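# Three arms load dated cartons into flow lane, earliest first

## Task

Place every carton in the flow lane, arranged by date so the one with the earliest date ends up at the front of the lane and later dates follow in sequence behind it.

## Robot and tools

SETUP. Three identical i2rt Big YAM arms, arm1, arm2 and arm3, each with six revolute joints, a two-finger gripper and a camera on the wrist. Two fixed room cameras, cam_a and cam_b, view the scene; wrist cameras are arm1_cam_wrist, arm2_cam_wrist, arm3_cam_wrist. Images are 896x504 pixels. Feet (base_link) in the scene frame, metres: arm1 (-1.399, -0.834, 0.768), arm2 (-0.549, -0.349, 0.753), arm3 (0.555, 0.297, 0.850); each foot faces along its own +x. Table tops under the arms are at z=0.720. Reach is roughly 1.0 m from the joint1 axis.

FRAMES. One shared scene frame: origin on the floor, +z up, metres. Quaternions are written w first: [qw, qx, qy, qz]. The "hand" point sits between the finger pads, about 1 cm short of the tips; the fingers point along the hand's +z and separate along its y. hand_target is the hand pose the currently held joint targets would produce; under load the real hand can stop short. Printed hand positions get less accurate at long reach.

move. Arguments: arm1, arm2, arm3 (each optional, one object per arm) and cameras. An arm not named receives no new command but may keep pushing toward an earlier target. Inside an arm's object:
- joints: object keyed by joint1_rad ... joint6_rad (absolute angles, radians) and gripper_m (absolute fingertip gap, metres). Ranges: joint1 -2.879..2.879 (turn about the foot, positive counter-clockwise seen from above); joint2 0..3.141 (shoulder, 0 = upper arm pointing back, positive lifts it up then forward); joint3 0..3.019 (elbow, 0 = folded); joint4 -1.692..1.57 (hand pitch, positive tips fingers up); joint5 -1.57..1.57 (sideways swing, positive to the arm's right); joint6 -2.094..2.094 (roll, positive clockwise viewed from behind the hand); gripper_m 0..0.093. Done tolerances are about ±0.045, 0.14, 0.09, 0.055, 0.03, 0.035 rad and ±0.003 m.
- target: a list of seven numbers [x, y, z, qw, qx, qy, qz], an absolute hand pose in the scene frame, reached by a straight path starting from the current hand_target. When target is given, joints may contain only gripper_m.
- speed: top path speed in m/s, 0.002..0.5, default 0.25; only allowed alongside target. Rotation is capped at twice that number in rad/s.
All motions in one call begin together. Hand paths of all arms finish together, paced by the slowest, and last 0.5 to 10 s; no call runs past 15 s. Each control step clips the commanded pose to within 100 mm and 20 degrees of the measured one, then solves joints with damped IK, favouring position. Expect the hand to lag, drift, overshoot speed near full stretch, and finish a centimetre or more off. Paths do not avoid obstacles or other arms. Joint moves can sweep wide arcs because joints run at different rates. A tiny change from the current reading may produce no motion. Unknown keys make a call invalid; out-of-range values get it refused, and a refusal (or a stop hitting the call) cancels the remaining move, wait and finished_scene calls in that reply.
cameras: list of camera names or "all"; omitted or null gives all, [] gives none.

wait: seconds 0..10 plus optional cameras; commands nothing and returns state and images.
zoom_image: camera name and region [x0, y0, x1, y1] in pixels, origin top-left, at most 504x504; only for a camera present in the latest images.
read_manual: section "licences"; returns URDF licence text only.
finished_scene: scene = the current scene number; ends it irreversibly, so the cartons must already be in order and stay put.

RESULTS. Per arm: joint_positions, Joint velocities (rad/s, gripper m/s; "within noise" means still), joint torques (N m, positive toward larger angles, includes gravity; entries 3 and 4 flip sign beyond ±28), hand, hand_target, joint_status, hand_status, on_its_own. A "move" line lists each arm sent motion with "done" or its worst status. Status words: off_target (stopped short, may still push), time_out (arm could not finish; joints hold nearby targets and keep pushing; send the reported position to relax them), not_followed, plus messages "joint command not followed" or "pose unreachable" when a safety check blocked joints or a hand pose (gripper commands still run). on_its_own lists uncommanded behaviour; "held at" there is the target, not the reading. Arms under "as last shown" were not commanded and show repeated lines. The "pictures" line gives the image order. Images may be slightly older than the state.

GRIPPER. Closing on a rigid part reads up to about 5 mm below its width (or up to 2 mm above on some units); empty and closed reads 0 to 0.003. Grip is light just under the touch reading and reaches full force (about 50 to 64 N per pad) from about 5 mm below it. Soft items crush more the smaller the target. Open well above the reading to release.

CAMERAS. Calibration (K, distortion, T_world_to_cam) was given per camera; room cameras may have shifted up to about 2.3 degrees and 9 mm, and wrist camera poses depend on joint readings.

CAUTIONS. Do not knock, drop or place anything off the work area or onto the floor. Never let arms press hard on each other, including a gripper closing on another arm's fingers; the clearance check can be too late and ignores fingers, housings and cameras. Avoid dropping cartons, releasing them while moving, slamming or hard pushing. Loose objects may occasionally get nudged. Pushing, holding loads or stretched poses heat motors: a MOTOR HOT line appears at 85 °C, and at 100 °C an OVER-TEMPERATURE FAULT drops that arm for 30 to 60 s or more, after which keys read limit_stop_at_motor_heat and must be resent. The simulation keeps running while you deliberate, with the last command held.

Each tool is called by a JSON object that holds its "op" and its "data".

## Session

{"op": "move", "data": {}}

Scene clock: 0.00 s.
Joint torques (N m): no reading
Heat: arm1: hottest joint1_rad 39 °C; arm2: hottest joint2_rad 40 °C; arm3: hottest joint1_rad 35 °C.
Joint velocities: within noise
arm1.joint_positions: joint1_rad=+0.194 joint2_rad=+0.304 joint3_rad=+1.546 joint4_rad=-1.590 joint5_rad=-0.074 joint6_rad=+0.225 gripper_m=+0.09396
arm1.joint_status: not commanded
arm1.hand: x=-1.3980 y=-0.8742 z=+1.3539 quat_wxyz=(-0.413, -0.697, -0.432, +0.395) (m; scene frame)
arm1.hand_target: x=-1.3971 y=-0.8712 z=+1.3606 quat_wxyz=(-0.419, -0.692, -0.430, +0.401) (m; scene frame)
arm1.hand_status: not commanded
arm2.joint_positions: joint1_rad=+0.324 joint2_rad=+0.267 joint3_rad=+1.656 joint4_rad=-1.577 joint5_rad=-0.025 joint6_rad=+0.557 gripper_m=+0.09396
arm2.joint_status: not commanded
arm2.hand: x=-0.5408 y=-0.3488 z=+1.3788 quat_wxyz=(+0.121, +0.719, -0.287, -0.622) (m; scene frame)
arm2.hand_target: x=-0.5353 y=-0.3500 z=+1.3818 quat_wxyz=(+0.122, +0.714, -0.285, -0.628) (m; scene frame)
arm2.hand_status: not commanded
arm3.joint_positions: joint1_rad=+0.466 joint2_rad=+0.542 joint3_rad=+1.486 joint4_rad=-1.413 joint5_rad=-0.179 joint6_rad=-0.503 gripper_m=+0.09396
arm3.joint_status: not commanded
arm3.hand: x=+0.5364 y=+0.1220 z=+1.4334 quat_wxyz=(-0.274, -0.490, -0.695, +0.450) (m; scene frame)
arm3.hand_target: x=+0.5374 y=+0.1259 z=+1.4420 quat_wxyz=(-0.277, -0.485, -0.691, +0.459) (m; scene frame)
arm3.hand_status: not commanded
pictures: arm1_cam_wrist, arm2_cam_wrist, arm3_cam_wrist, cam_a, cam_b

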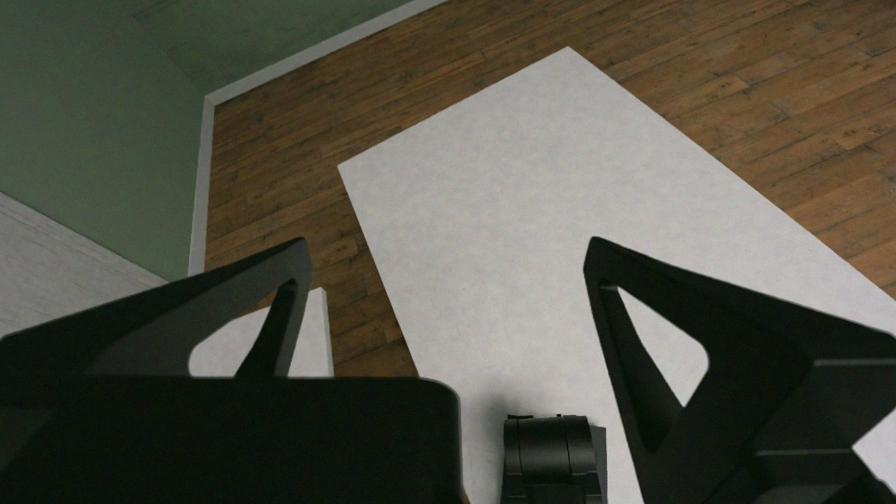

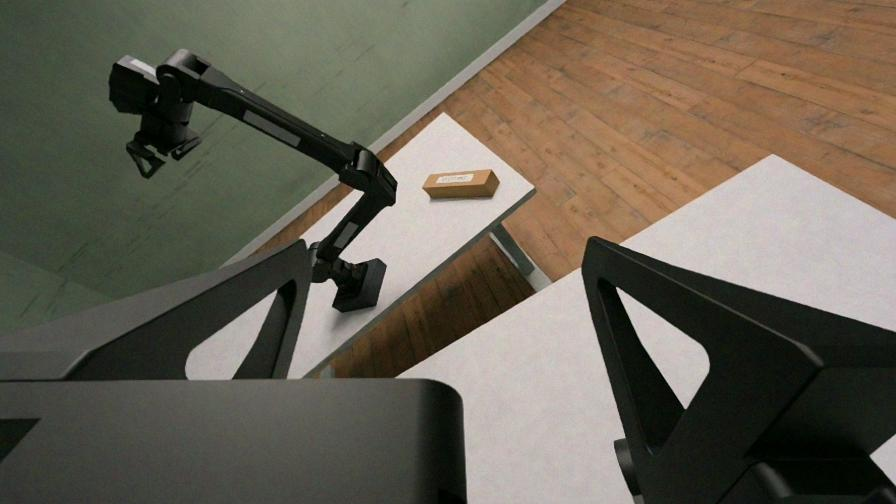

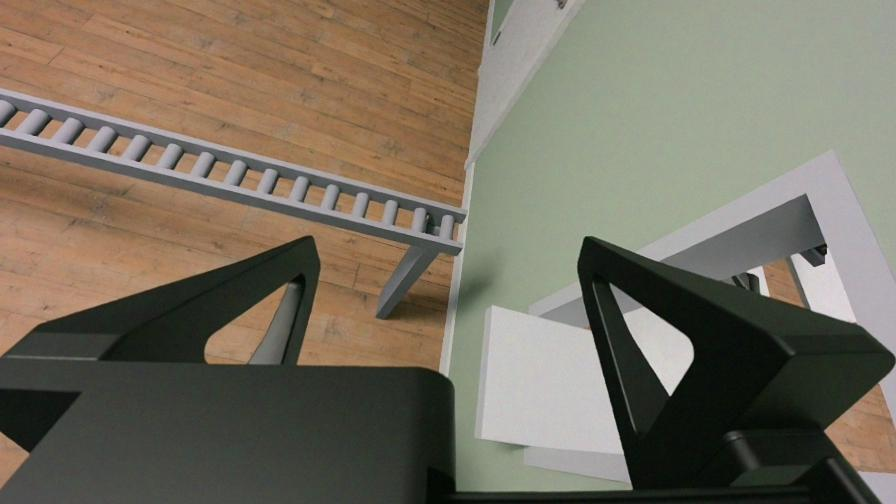

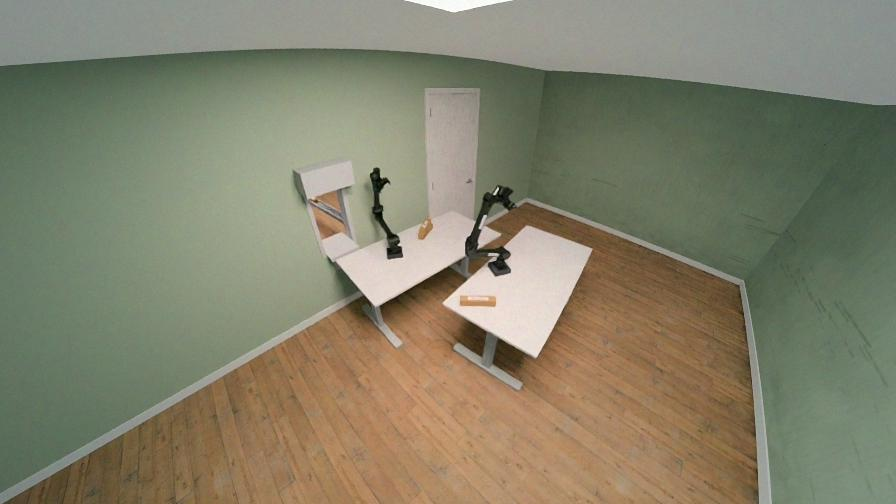

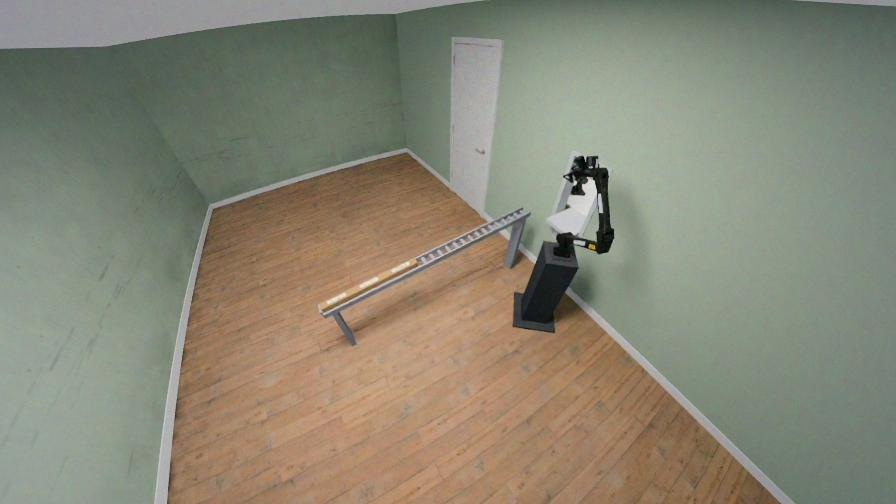

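{"op": "zoom_image", "data": {"camera": "cam_b", "region": [310, 190, 550, 325]}}

{"op": "zoom_image", "data": {"camera": "cam_a", "region": [280, 140, 620, 400]}}

{"op": "zoom_image", "data": {"camera": "arm2_cam_wrist", "region": [300, 100, 560, 250]}}

Scaled by 2.100 (camera's finer frame: 1280x720).

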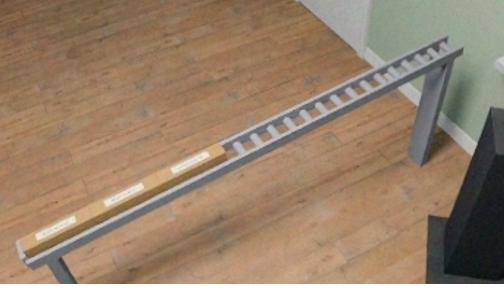

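Scaled by 1.482 (camera's finer frame: 1280x720).

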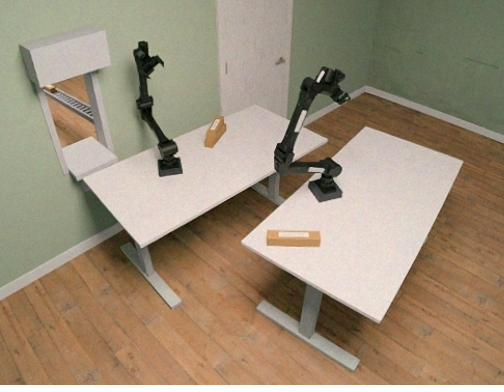

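Scaled by 1.938 (camera's finer frame: 1280x720).

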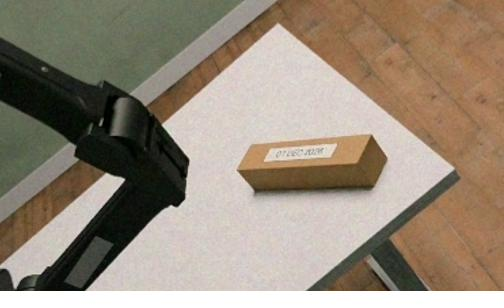

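{"op": "zoom_image", "data": {"camera": "cam_a", "region": [400, 200, 500, 256]}}

{"op": "zoom_image", "data": {"camera": "cam_a", "region": [440, 270, 540, 326]}}

{"op": "zoom_image", "data": {"camera": "arm2_cam_wrist", "region": [415, 160, 515, 216]}}

{"op": "zoom_image", "data": {"camera": "cam_b", "region": [315, 245, 425, 320]}}

{"op": "zoom_image", "data": {"camera": "cam_b", "region": [490, 130, 630, 340]}}

{"op": "zoom_image", "data": {"camera": "cam_a", "region": [280, 150, 400, 280]}}

Scaled by 5.040 (camera's finer frame: 1280x720).

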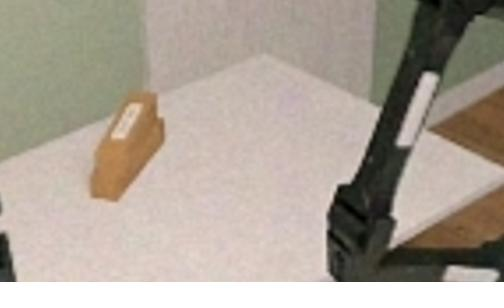

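Scaled by 5.040 (camera's finer frame: 1280x720).

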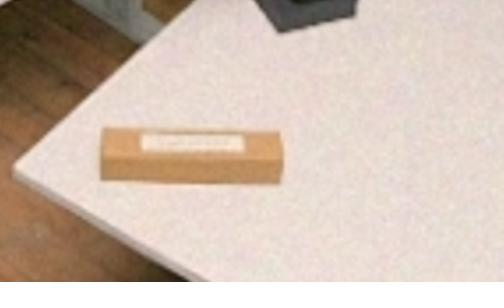

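Scaled by 5.040 (camera's finer frame: 1280x720).

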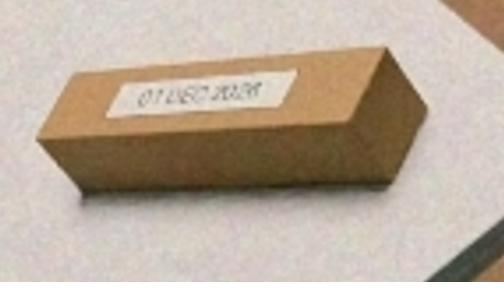

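Scaled by 4.582 (camera's finer frame: 1280x720).

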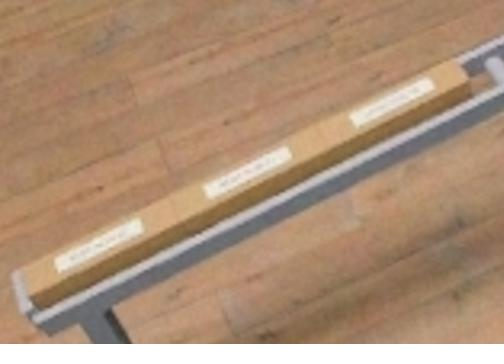

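Scaled by 2.400 (camera's finer frame: 1280x720).

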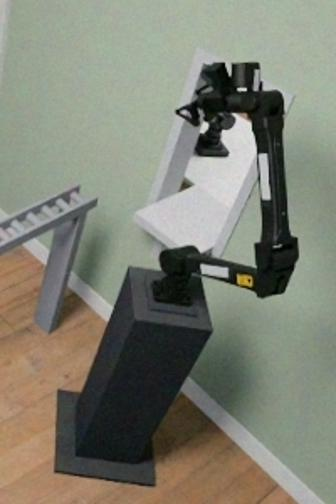

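Scaled by 3.877 (camera's finer frame: 1280x720).

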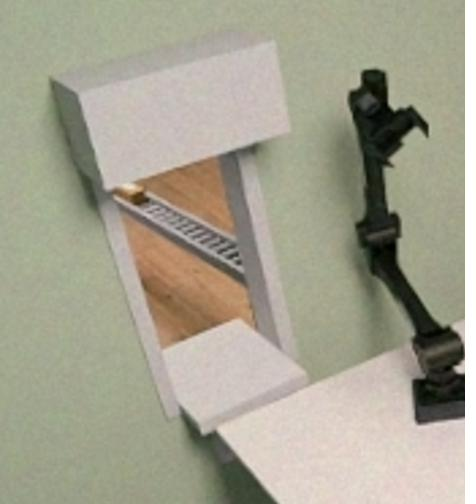

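{"op": "move", "data": {"arm1": {"joints": {"joint1_rad": -2.382, "joint2_rad": 1.556, "joint3_rad": 1.471, "joint4_rad": -1.486, "joint5_rad": 0.0, "joint6_rad": 1.09}}, "arm2": {"joints": {"joint1_rad": 2.311, "joint2_rad": 1.568, "joint3_rad": 1.524, "joint4_rad": -1.527, "joint5_rad": 0.0, "joint6_rad": -0.375}}, "arm3": {"joints": {"joint1_rad": 1.9, "joint4_rad": -0.9, "joint5_rad": 0.0, "joint6_rad": 0.0}}, "cameras": ["arm1_cam_wrist", "arm2_cam_wrist", "arm3_cam_wrist"]}}

Scene clock: 132.03 s.
Joint torques (N m): arm1=[0.38 -16.38 9.47 -0.17 0.11 0.13] | arm2=[0.15 -12.86 9.95 0.1 -0.04 -0.11] | arm3=[1.2 3.25 10.22 2.37 0.15 0.16]
Heat: arm1: hottest joint1_rad 39 °C; arm2: hottest joint2_rad 41 °C; arm3: hottest joint3_rad 37 °C.
move: arm1 done; arm2 done; arm3 done
Joint velocities: within noise
arm1.joint_positions: joint1_rad=-2.376 joint2_rad=+1.573 joint3_rad=+1.462 joint4_rad=-1.478 joint5_rad=+0.001 joint6_rad=+1.082 gripper_m=+0.09402
arm1.joint_status: all done
arm1.hand: x=-1.5288 y=-0.3879 z=+0.9907 quat_wxyz=(+0.002, -0.377, +0.926, -0.007)
arm1.hand_target: x=-1.5263 y=-0.3883 z=+1.0016 quat_wxyz=(+0.002, -0.370, +0.929, +0.002)
arm1.hand_status: not commanded
arm2.joint_positions: joint1_rad=+2.308 joint2_rad=+1.567 joint3_rad=+1.527 joint4_rad=-1.522 joint5_rad=+0.000 joint6_rad=-0.365 gripper_m=+0.09399
arm2.joint_status: all done
arm2.hand: x=-0.4585 y=-0.8091 z=+1.0073 quat_wxyz=(+0.010, +0.483, +0.876, -0.006)
arm2.hand_target: x=-0.4575 y=-0.8070 z=+1.0060 quat_wxyz=(+0.007, +0.477, +0.879, -0.003)
arm2.hand_status: not commanded
arm3.joint_positions: joint1_rad=+1.889 joint2_rad=+0.542 joint3_rad=+1.486 joint4_rad=-0.916 joint5_rad=-0.003 joint6_rad=-0.008 gripper_m=+0.09398
arm3.joint_status: all done
arm3.hand: x=+0.7384 y=+0.2153 z=+1.5506 quat_wxyz=(-0.702, -0.141, -0.682, +0.150)
arm3.hand_target: x=+0.7328 y=+0.2197 z=+1.5629 quat_wxyz=(-0.715, -0.138, -0.670, +0.147)
arm3.hand_status: not commanded
arm1_cam_wrist: T_world_to_cam=[[0.701111, -0.712976, -0.0104147, 0.808928], [-0.550142, -0.550163, 0.628223, -1.67912], [-0.453637, -0.434724, -0.777964, 0.0321093], [0, 0, 0, 1]] pos_world=[-1.47634, -0.333085, 1.08827]
arm2_cam_wrist: T_world_to_cam=[[-0.843125, -0.53754, 0.0138018, -0.837335], [-0.443817, 0.710154, 0.546542, -0.171461], [-0.30359, 0.454678, -0.837318, 1.19499], [0, 0, 0, 1]] pos_world=[-0.419288, -0.871674, 1.10586]
arm3_cam_wrist: T_world_to_cam=[[-0.399781, -0.916571, -0.00856304, 0.506686], [-0.521096, 0.234952, -0.820522, 1.60836], [0.754078, -0.323567, -0.571551, 0.522218], [0, 0, 0, 1]] pos_world=[0.64688, 0.255499, 1.62251]

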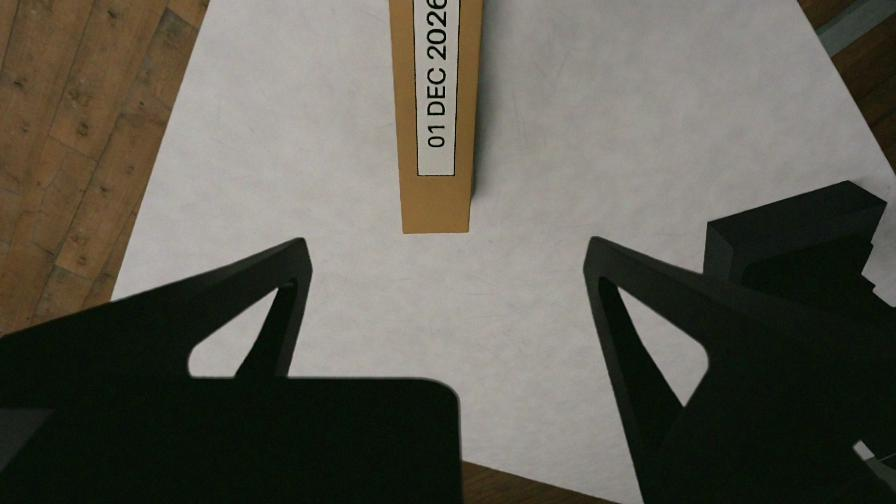

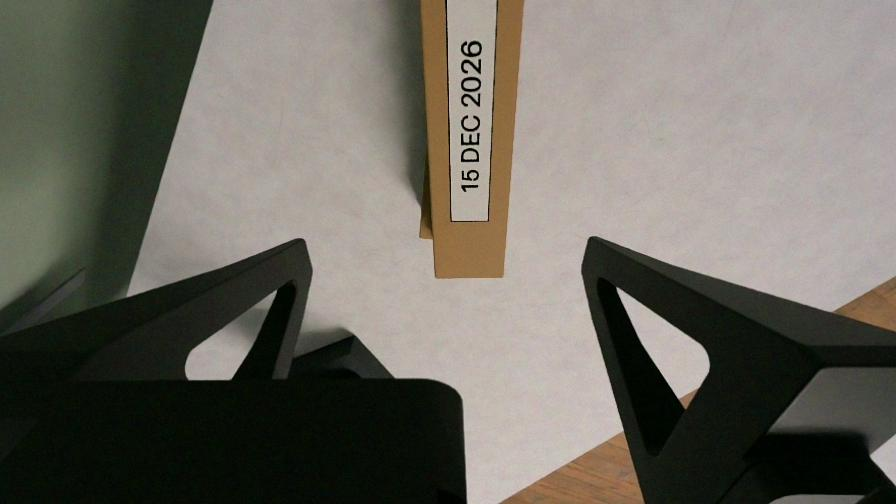

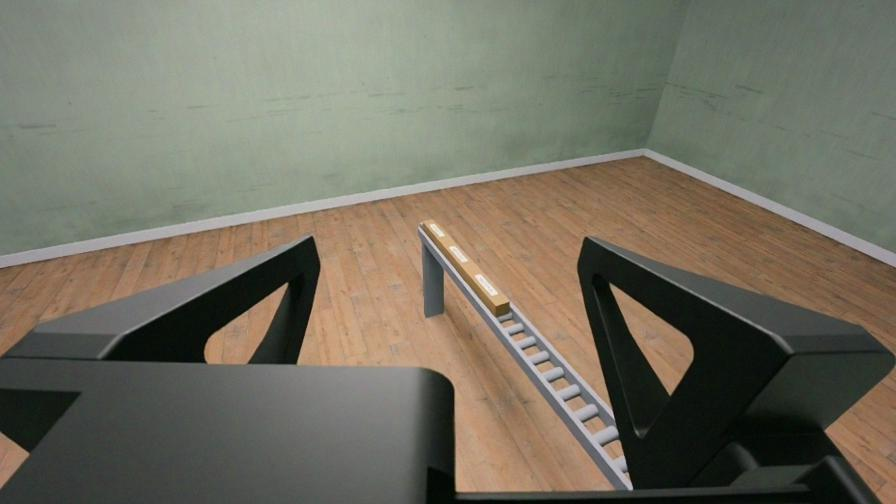

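{"op": "zoom_image", "data": {"camera": "arm3_cam_wrist", "region": [410, 210, 520, 320]}}

{"op": "zoom_image", "data": {"camera": "arm2_cam_wrist", "region": [370, 0, 570, 300]}}

Scaled by 4.582 (camera's finer frame: 1280x720).

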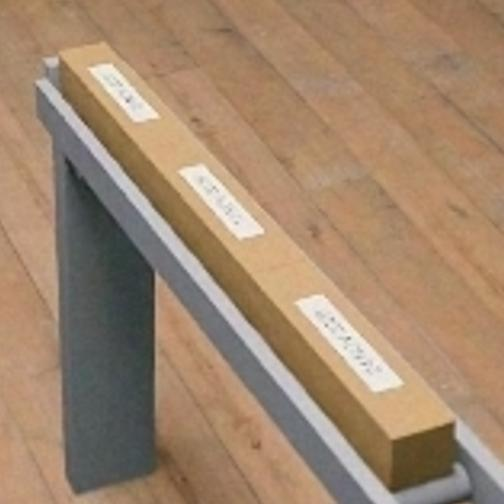

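Scaled by 1.680 (camera's finer frame: 1280x720).

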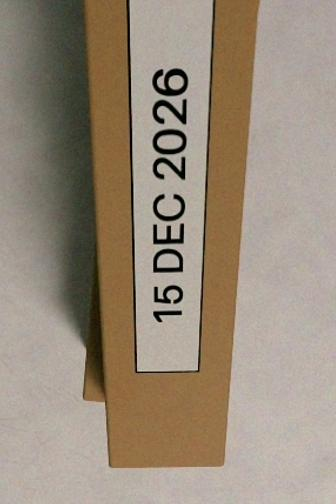

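{"op": "move", "data": {"arm1": {"target": [-1.555, -0.39, 0.87, 0, -0.3706, 0.9288, 0]}, "arm2": {"target": [-0.4747, -0.8227, 0.94, 0, 0.4702, 0.8826, 0]}, "arm3": {"joints": {"joint1_rad": 1.873, "joint2_rad": 1.396, "joint3_rad": 1.411, "joint4_rad": -0.102, "joint5_rad": 0.0, "joint6_rad": 0.0}}, "cameras": ["arm1_cam_wrist", "arm2_cam_wrist", "arm3_cam_wrist"]}}

{"op": "zoom_image", "data": {"camera": "arm3_cam_wrist", "region": [330, 60, 560, 300]}}

Scene clock: 185.57 s.
Joint torques (N m): arm1=[1.73 -15.56 8.62 0.47 0.13 0.13] | arm2=[-0.73 -11.93 9.14 0.7 0.01 -0.11] | arm3=[-0.73 -17.67 14.52 2.37 0.12 0.13]
Heat: arm1: hottest joint2_rad 40 °C; arm2: hottest joint2_rad 43 °C; arm3: hottest joint3_rad 37 °C.
move: arm1 done; arm2 off_target; arm3 done
Joint velocities: within noise
arm1.joint_positions: joint1_rad=-2.336 joint2_rad=+1.662 joint3_rad=+1.232 joint4_rad=-1.168 joint5_rad=-0.003 joint6_rad=+1.140 gripper_m=+0.09402
arm1.joint_status: not commanded
arm1.hand: x=-1.5469 y=-0.3944 z=+0.8661 quat_wxyz=(+0.000, -0.369, +0.929, -0.011)
arm1.hand_target: x=-1.5550 y=-0.3901 z=+0.8700 quat_wxyz=(+0.000, -0.371, +0.929, +0.000)
arm1.hand_status: done (0.010 m and 1.3 deg from the pose sent, 0.124 m and 1.1 deg at the start)
arm2.joint_positions: joint1_rad=+2.281 joint2_rad=+1.613 joint3_rad=+1.432 joint4_rad=-1.388 joint5_rad=+0.006 joint6_rad=-0.419 gripper_m=+0.09399
arm2.joint_status: not commanded
arm2.hand: x=-0.4701 y=-0.8220 z=+0.9505 quat_wxyz=(+0.005, +0.471, +0.882, -0.005)
arm2.hand_target: x=-0.4747 y=-0.8225 z=+0.9401 quat_wxyz=(+0.000, +0.470, +0.883, +0.000)
arm2.hand_status: off_target (0.011 m and 0.9 deg from the pose sent, 0.071 m and 2.1 deg at the start)
arm3.joint_positions: joint1_rad=+1.885 joint2_rad=+1.399 joint3_rad=+1.392 joint4_rad=-0.117 joint5_rad=-0.003 joint6_rad=-0.008 gripper_m=+0.09398
arm3.joint_status: all done
arm3.hand: x=+1.1472 y=+0.0319 z=+1.3334 quat_wxyz=(-0.648, -0.153, -0.733, +0.140)
arm3.hand_target: x=+1.1435 y=+0.0247 z=+1.3507 quat_wxyz=(-0.661, -0.158, -0.719, +0.145)
arm3.hand_status: not commanded
arm1_cam_wrist: T_world_to_cam=[[0.688385, -0.725335, -0.00382361, 0.785374], [-0.559269, -0.53412, 0.633983, -1.62711], [-0.461893, -0.434286, -0.773338, -0.0924527], [0, 0, 0, 1]] pos_world=[-1.49333, -0.339562, 0.963064]
arm2_cam_wrist: T_world_to_cam=[[-0.82837, -0.559907, 0.0175383, -0.868267], [-0.458274, 0.695348, 0.553603, -0.162006], [-0.322161, 0.450551, -0.832596, 1.13326], [0, 0, 0, 1]] pos_world=[-0.428398, -0.884088, 1.04846]
arm3_cam_wrist: T_world_to_cam=[[-0.404418, -0.914527, -0.00926711, 0.50634], [-0.627329, 0.284759, -0.724825, 1.67892], [0.665511, -0.287318, -0.688871, 0.287194], [0, 0, 0, 1]] pos_world=[1.06687, 0.0674913, 1.41945]

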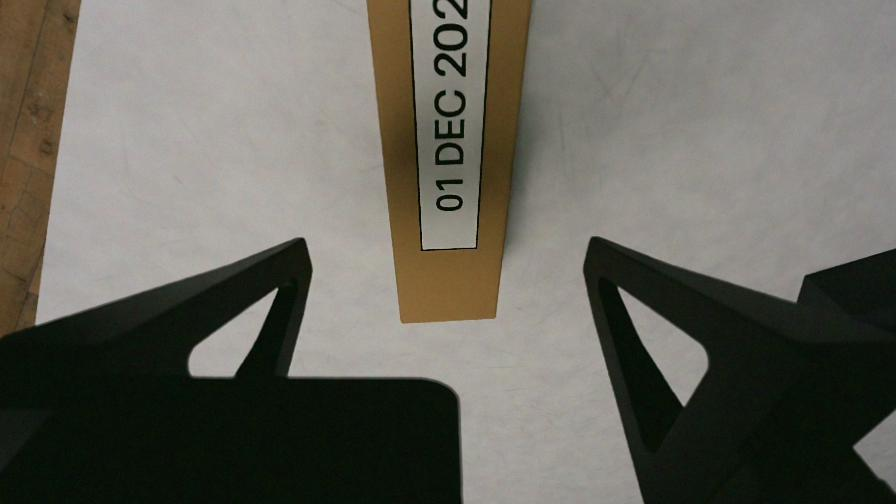

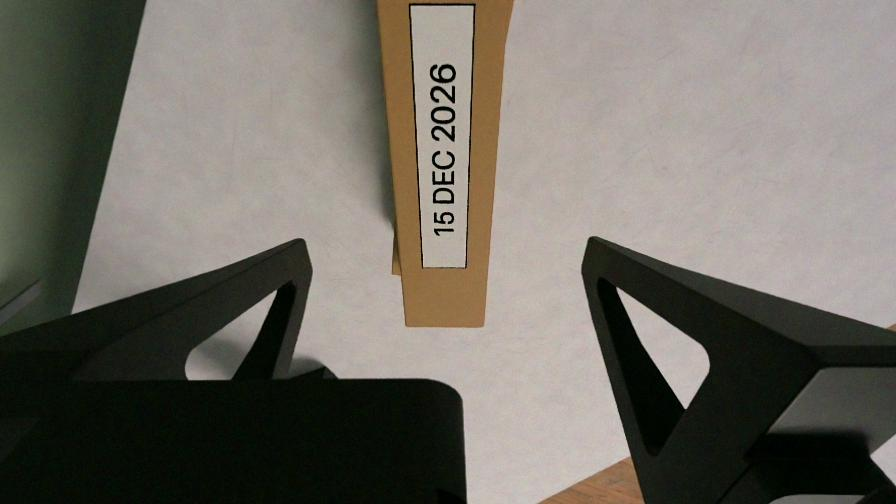

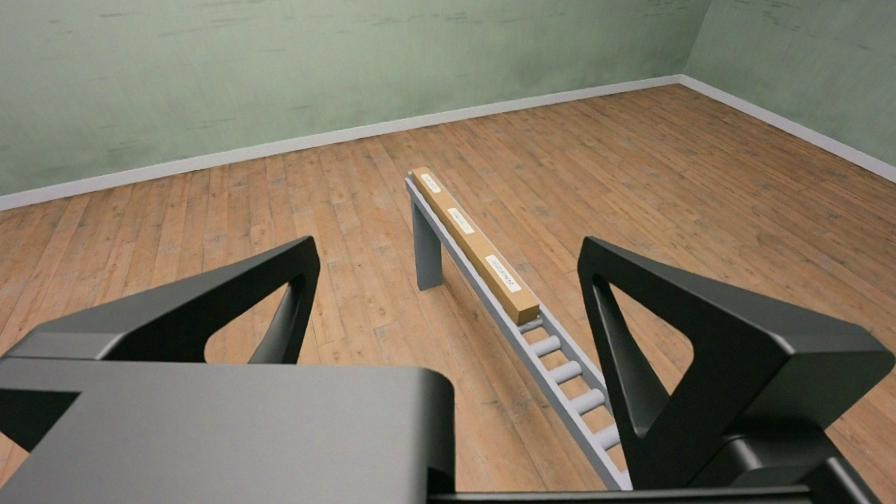

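Scaled by 2.100 (camera's finer frame: 1280x720).

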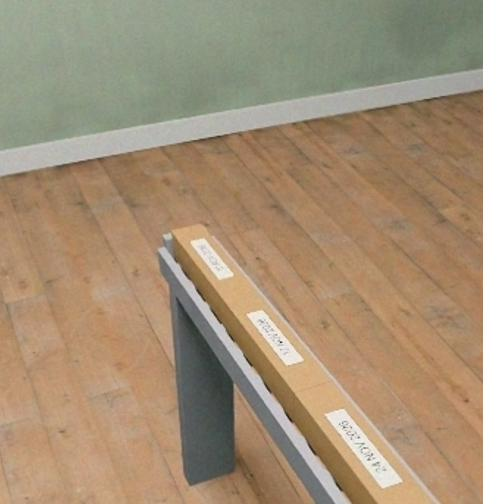

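{"op": "zoom_image", "data": {"camera": "arm3_cam_wrist", "region": [405, 160, 465, 200]}}

{"op": "zoom_image", "data": {"camera": "arm3_cam_wrist", "region": [470, 240, 540, 310]}}

{"op": "zoom_image", "data": {"camera": "arm3_cam_wrist", "region": [435, 190, 495, 250]}}

Scaled by 8.400 (camera's finer frame: 1280x720).

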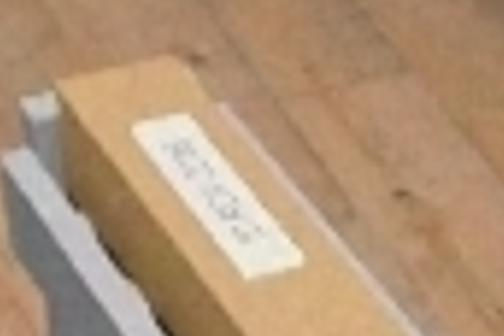

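Scaled by 7.200 (camera's finer frame: 1280x720).

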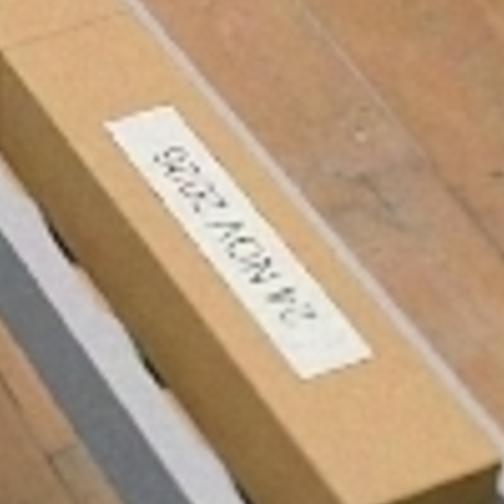

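Scaled by 8.400 (camera's finer frame: 1280x720).

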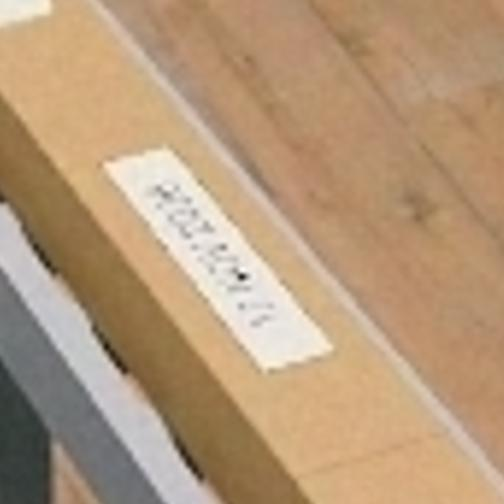

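{"op": "move", "data": {"arm1": {"target": [-1.5615, -0.3963, 0.748, 0, -0.3706, 0.9288, 0], "speed": 0.2}, "arm2": {"target": [-0.4797, -0.815, 0.795, 0, 0.4702, 0.8826, 0], "speed": 0.2}, "arm3": {"joints": {"joint1_rad": -0.15, "joint2_rad": 1.0, "joint3_rad": 1.5, "joint4_rad": -1.2}}, "cameras": ["arm1_cam_wrist", "arm2_cam_wrist", "arm3_cam_wrist"]}}

Scene clock: 221.43 s.
Joint torques (N m): arm1=[1.96 -15.62 6.75 0.5 0.13 0.14] | arm2=[-0.85 -12.75 7.99 0.76 0.01 -0.12] | arm3=[-0.56 -8.64 13.24 1.26 0.07 0.12]
Heat: arm1: hottest joint2_rad 40 °C; arm2: hottest joint3_rad 43 °C; arm3: hottest joint3_rad 42 °C.
move: arm1 done; arm2 off_target; arm3 done
Joint velocities: within noise
arm1.joint_positions: joint1_rad=-2.321 joint2_rad=+1.823 joint3_rad=+1.091 joint4_rad=-0.855 joint5_rad=-0.003 joint6_rad=+1.158 gripper_m=+0.09402
arm1.joint_status: not commanded
arm1.hand: x=-1.5524 y=-0.3981 z=+0.7488 quat_wxyz=(+0.000, -0.367, +0.930, -0.006)
arm1.hand_target: x=-1.5614 y=-0.3963 z=+0.7481 quat_wxyz=(+0.000, -0.371, +0.929, +0.000)
arm1.hand_status: done (0.009 m and 0.8 deg from the pose sent, 0.119 m and 1.3 deg at the start)
arm2.joint_positions: joint1_rad=+2.273 joint2_rad=+1.734 joint3_rad=+1.175 joint4_rad=-1.013 joint5_rad=+0.006 joint6_rad=-0.430 gripper_m=+0.09399
arm2.joint_status: not commanded
arm2.hand: x=-0.4736 y=-0.8163 z=+0.8040 quat_wxyz=(+0.004, +0.470, +0.883, -0.004)
arm2.hand_target: x=-0.4796 y=-0.8149 z=+0.7951 quat_wxyz=(+0.000, +0.470, +0.883, +0.000)
arm2.hand_status: off_target (0.011 m and 0.7 deg from the pose sent, 0.156 m and 0.9 deg at the start)
arm3.joint_positions: joint1_rad=-0.139 joint2_rad=+1.011 joint3_rad=+1.482 joint4_rad=-1.191 joint5_rad=-0.001 joint6_rad=-0.007 gripper_m=+0.09400
arm3.joint_status: all done
arm3.hand: x=+0.2439 y=+0.0386 z=+1.3481 quat_wxyz=(-0.140, -0.855, -0.314, +0.388)
arm3.hand_target: x=+0.2455 y=+0.0456 z=+1.3600 quat_wxyz=(-0.142, -0.854, -0.305, +0.396)
arm3.hand_status: not commanded
arm1_cam_wrist: T_world_to_cam=[[0.685653, -0.727799, -0.0137618, 0.788283], [-0.559187, -0.538721, 0.630151, -1.55663], [-0.466037, -0.42437, -0.776351, -0.18753], [0, 0, 0, 1]] pos_world=[-1.49833, -0.344459, 0.846171]
arm2_cam_wrist: T_world_to_cam=[[-0.82681, -0.562241, 0.0164411, -0.865763], [-0.459907, 0.692572, 0.555724, -0.0913012], [-0.323837, 0.451917, -0.831204, 1.00672], [0, 0, 0, 1]] pos_world=[-0.431798, -0.878488, 0.901762]
arm3_cam_wrist: T_world_to_cam=[[-0.639268, 0.768919, -0.00998481, 0.140578], [0.753166, 0.623446, -0.209898, 0.0770145], [-0.155169, -0.141701, -0.977672, 1.4843], [0, 0, 0, 1]] pos_world=[0.262181, 0.0542199, 1.46873]

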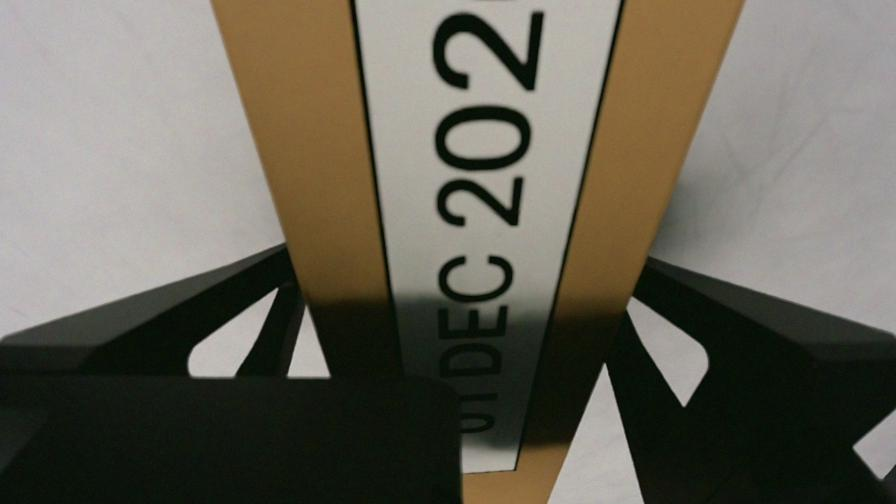

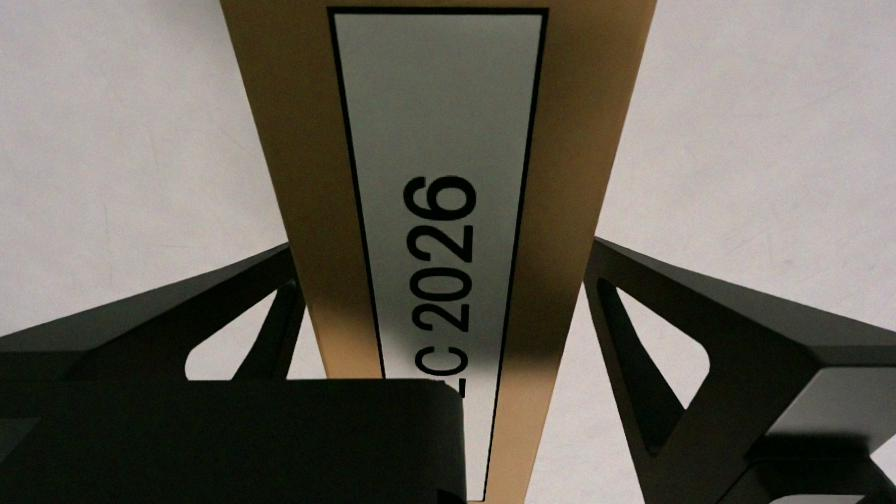

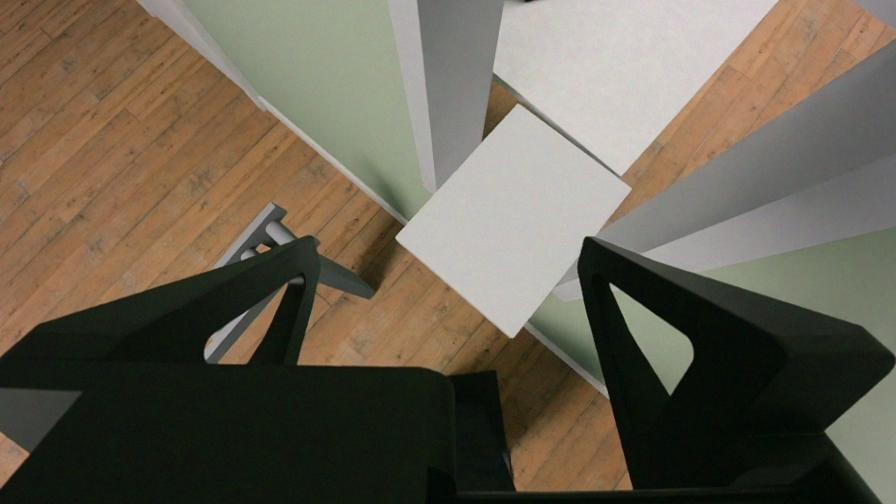

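{"op": "move", "data": {"arm1": {"joints": {"gripper_m": 0.062}}, "arm2": {"joints": {"gripper_m": 0.062}}, "cameras": ["arm1_cam_wrist", "arm2_cam_wrist"]}}

Scene clock: 235.93 s.
Joint torques (N m): arm1=[2.08 -15.62 6.75 0.49 0.13 0.13] | arm2=[-0.85 -12.75 7.98 0.75 0.03 -0.12] | arm3=[-0.79 -8.64 13.19 1.28 0.07 0.13]
Heat: arm1: hottest joint2_rad 41 °C; arm2: hottest joint3_rad 43 °C; arm3: hottest joint3_rad 41 °C.
move: arm1 done; arm2 done
Joint velocities: within noise
arm1.joint_positions: joint1_rad=-2.321 joint2_rad=+1.823 joint3_rad=+1.091 joint4_rad=-0.855 joint5_rad=-0.003 joint6_rad=+1.159 gripper_m=+0.06224
arm1.joint_status: all done
arm1.hand: x=-1.5524 y=-0.3981 z=+0.7488 quat_wxyz=(+0.000, -0.367, +0.930, -0.006)
arm1.hand_target: x=-1.5614 y=-0.3963 z=+0.7481 quat_wxyz=(+0.000, -0.371, +0.929, +0.000)
arm1.hand_status: not commanded
arm2.joint_positions: joint1_rad=+2.273 joint2_rad=+1.734 joint3_rad=+1.175 joint4_rad=-1.013 joint5_rad=+0.005 joint6_rad=-0.430 gripper_m=+0.06224
arm2.joint_status: all done
arm2.hand: x=-0.4735 y=-0.8163 z=+0.8040 quat_wxyz=(+0.005, +0.470, +0.883, -0.004)
arm2.hand_target: x=-0.4796 y=-0.8149 z=+0.7951 quat_wxyz=(+0.000, +0.470, +0.883, +0.000)
arm2.hand_status: not commanded
arm3: as last shown
arm3.hand: x=+0.2439 y=+0.0387 z=+1.3480 quat_wxyz=(-0.140, -0.855, -0.314, +0.387)
arm3.hand_target: x=+0.2455 y=+0.0457 z=+1.3600 quat_wxyz=(-0.142, -0.854, -0.305, +0.396)
arm1_cam_wrist: T_world_to_cam=[[0.685356, -0.728079, -0.0137295, 0.787714], [-0.559446, -0.538501, 0.630109, -1.55691], [-0.466162, -0.424168, -0.776386, -0.187619], [0, 0, 0, 1]] pos_world=[-1.49833, -0.344459, 0.846171]
arm2_cam_wrist: T_world_to_cam=[[-0.826847, -0.562205, 0.0157989, -0.865085], [-0.460272, 0.69254, 0.555462, -0.0912042], [-0.323225, 0.45201, -0.831392, 1.00727], [0, 0, 0, 1]] pos_world=[-0.431698, -0.878488, 0.901762]

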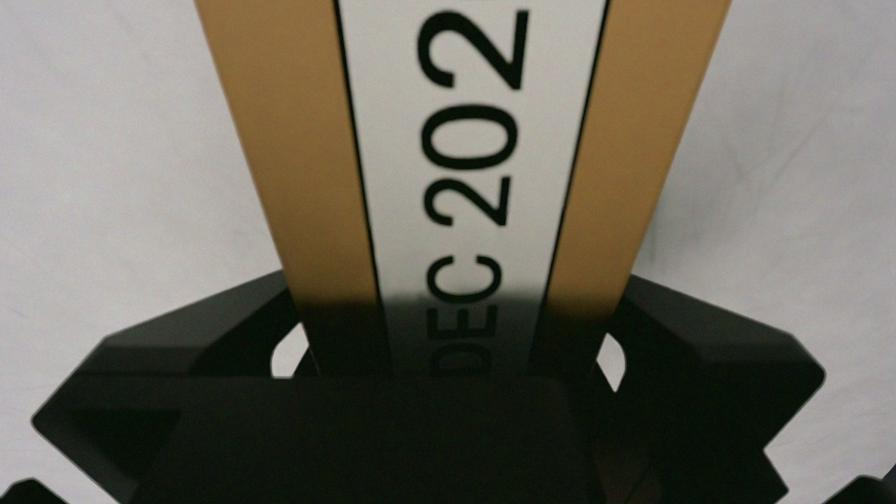

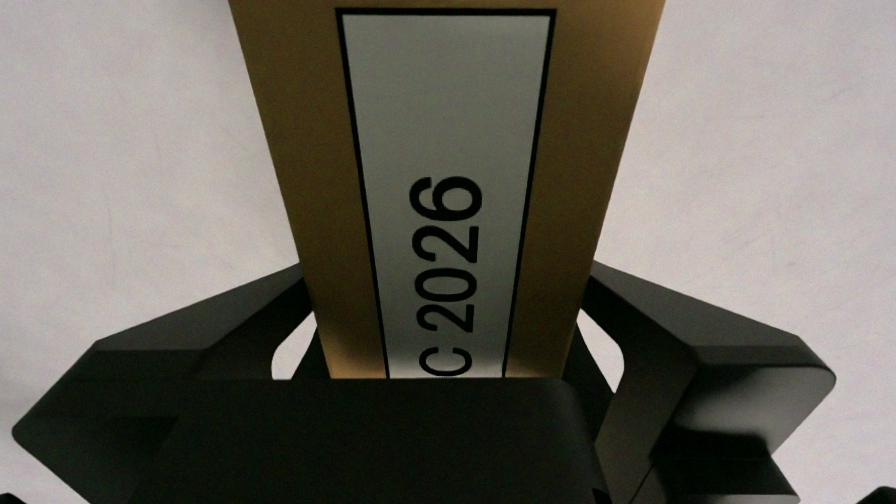

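{"op": "move", "data": {"arm1": {"joints": {"gripper_m": 0.052}}, "arm2": {"joints": {"gripper_m": 0.052}}, "cameras": ["arm1_cam_wrist", "arm2_cam_wrist"]}}

Scene clock: 238.67 s.
Joint torques (N m): arm1=[1.96 -15.56 6.75 0.53 0.14 0.12] | arm2=[-0.85 -12.69 7.98 0.73 0.04 -0.11] | arm3=[-0.73 -8.7 13.24 1.24 0.05 0.13]
Heat: arm1: hottest joint2_rad 41 °C; arm2: hottest joint3_rad 43 °C; arm3: hottest joint3_rad 41 °C.
move: arm1 off_target; arm2 off_target
Joint velocities: within noise
arm1.joint_positions: joint1_rad=-2.321 joint2_rad=+1.823 joint3_rad=+1.091 joint4_rad=-0.855 joint5_rad=-0.004 joint6_rad=+1.159 gripper_m=+0.06051
arm1.joint_status: gripper_m off_target (ended at +0.06054, target +0.05200)
arm1.hand: x=-1.5525 y=-0.3981 z=+0.7488 quat_wxyz=(+0.000, -0.367, +0.930, -0.006)
arm1.hand_target: x=-1.5614 y=-0.3964 z=+0.7481 quat_wxyz=(+0.000, -0.371, +0.929, +0.000)
arm1.hand_status: not commanded
arm2.joint_positions: joint1_rad=+2.273 joint2_rad=+1.734 joint3_rad=+1.175 joint4_rad=-1.013 joint5_rad=+0.005 joint6_rad=-0.430 gripper_m=+0.06075
arm2.joint_status: gripper_m off_target (ended at +0.06077, target +0.05200)
arm2.hand: x=-0.4735 y=-0.8163 z=+0.8040 quat_wxyz=(+0.005, +0.470, +0.883, -0.004)
arm2.hand_target: x=-0.4796 y=-0.8149 z=+0.7951 quat_wxyz=(+0.000, +0.470, +0.883, +0.000)
arm2.hand_status: not commanded
arm3: as last shown
arm1_cam_wrist: T_world_to_cam=[[0.685075, -0.728341, -0.013879, 0.787257], [-0.559397, -0.53818, 0.630426, -1.55704], [-0.466634, -0.424125, -0.776125, -0.188573], [0, 0, 0, 1]] pos_world=[-1.49833, -0.344558, 0.846171]
arm2_cam_wrist: T_world_to_cam=[[-0.826847, -0.562205, 0.0157989, -0.865085], [-0.460272, 0.69254, 0.555462, -0.0912042], [-0.323225, 0.45201, -0.831392, 1.00727], [0, 0, 0, 1]] pos_world=[-0.431698, -0.878488, 0.901762]

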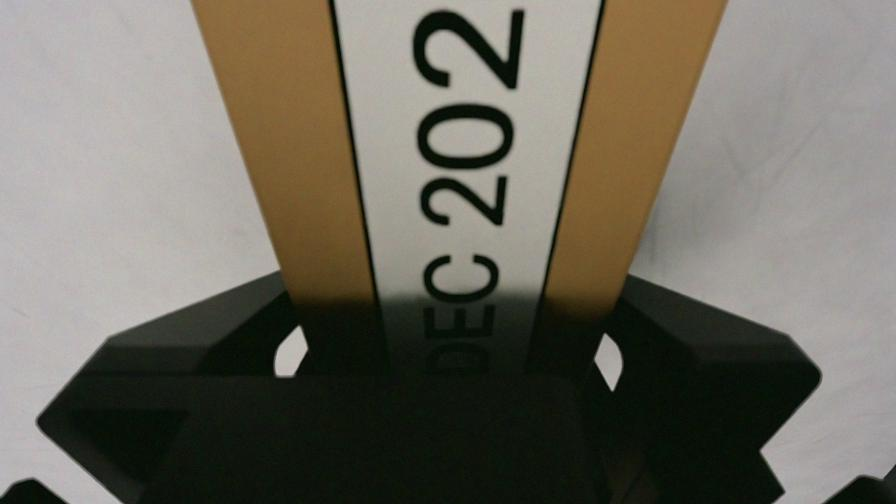

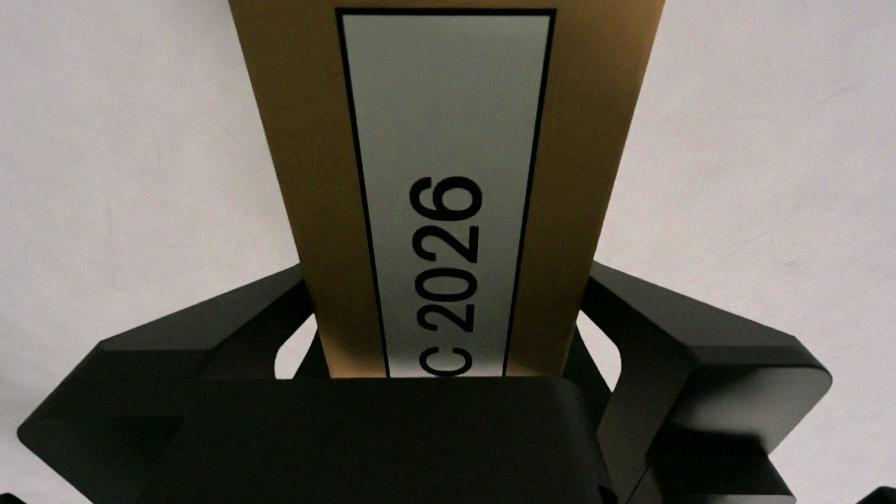

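{"op": "move", "data": {"arm1": {"target": [-1.5615, -0.3963, 0.93, 0, -0.3706, 0.9288, 0], "speed": 0.15}, "arm2": {"target": [-0.4797, -0.815, 0.96, 0, 0.4702, 0.8826, 0], "speed": 0.15}, "cameras": ["arm1_cam_wrist", "arm2_cam_wrist", "cam_a"]}}

Scene clock: 257.07 s.
Joint torques (N m): arm1=[1.9 -16.56 12.88 -0.31 0.18 0.11] | arm2=[-0.67 -13.63 15.19 -0.34 0.01 -0.09] | arm3=[-0.67 -8.53 13.19 1.18 0.06 0.14]
Heat: arm1: hottest joint2_rad 41 °C; arm2: hottest joint3_rad 44 °C; arm3: hottest joint3_rad 41 °C.
move: arm1 off_target; arm2 off_target
Joint velocities: within noise
arm1.joint_positions: joint1_rad=-2.321 joint2_rad=+1.615 joint3_rad=+1.265 joint4_rad=-1.296 joint5_rad=-0.005 joint6_rad=+1.159 gripper_m=+0.06052
arm1.joint_status: not commanded
arm1.hand: x=-1.5479 y=-0.4137 z=+0.8993 quat_wxyz=(-0.002, -0.366, +0.930, -0.035)
arm1.hand_target: x=-1.5609 y=-0.3980 z=+0.9303 quat_wxyz=(+0.000, -0.371, +0.929, +0.000)
arm1.hand_status: off_target (0.038 m and 4.1 deg from the pose sent, 0.181 m and 0.8 deg at the start)
arm2.joint_positions: joint1_rad=+2.273 joint2_rad=+1.600 joint3_rad=+1.361 joint4_rad=-1.413 joint5_rad=+0.006 joint6_rad=-0.430 gripper_m=+0.06075
arm2.joint_status: not commanded
arm2.hand: x=-0.4787 y=-0.7934 z=+0.9308 quat_wxyz=(-0.020, +0.470, +0.882, +0.027)
arm2.hand_target: x=-0.4801 y=-0.8131 z=+0.9603 quat_wxyz=(+0.000, +0.470, +0.882, -0.001)
arm2.hand_status: off_target (0.036 m and 3.9 deg from the pose sent, 0.156 m and 0.7 deg at the start)
arm3: as last shown
arm1_cam_wrist: T_world_to_cam=[[0.68461, -0.727832, 0.0396284, 0.726328], [-0.571239, -0.501957, 0.649404, -1.67805], [-0.452765, -0.467225, -0.759411, -0.0877179], [0, 0, 0, 1]] pos_world=[-1.49553, -0.354649, 0.994335]
arm2_cam_wrist: T_world_to_cam=[[-0.826702, -0.5624, -0.0164119, -0.828615], [-0.452047, 0.646557, 0.614506, -0.267384], [-0.334987, 0.515433, -0.788741, 1.10565], [0, 0, 0, 1]] pos_world=[-0.43551, -0.863023, 1.02278]

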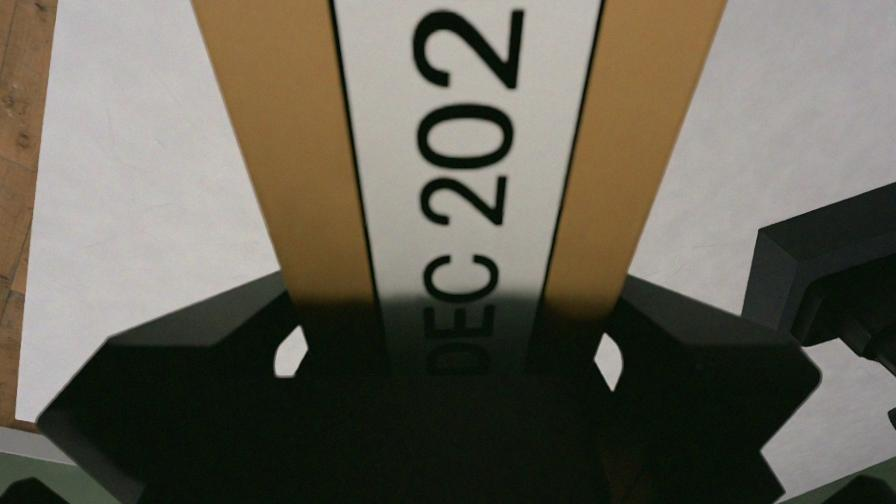

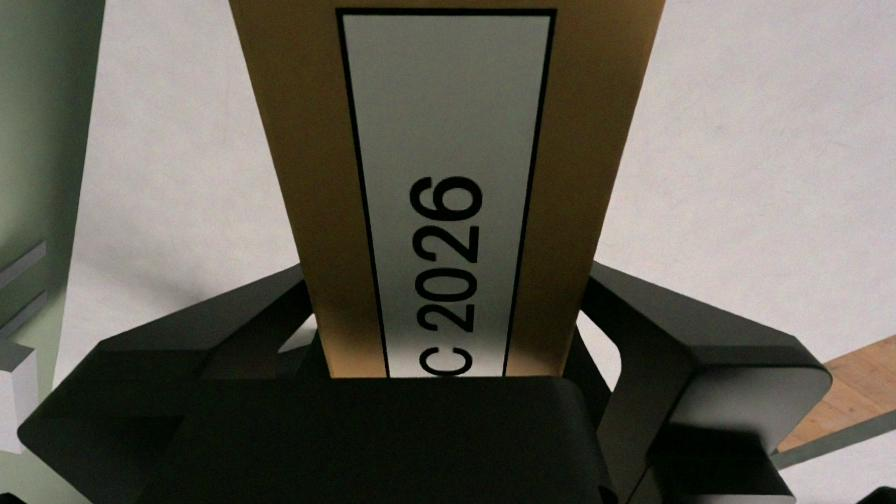

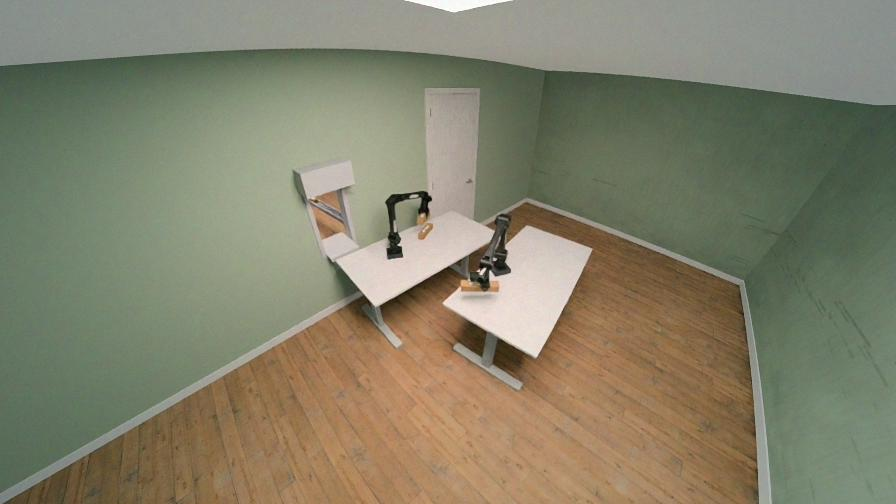

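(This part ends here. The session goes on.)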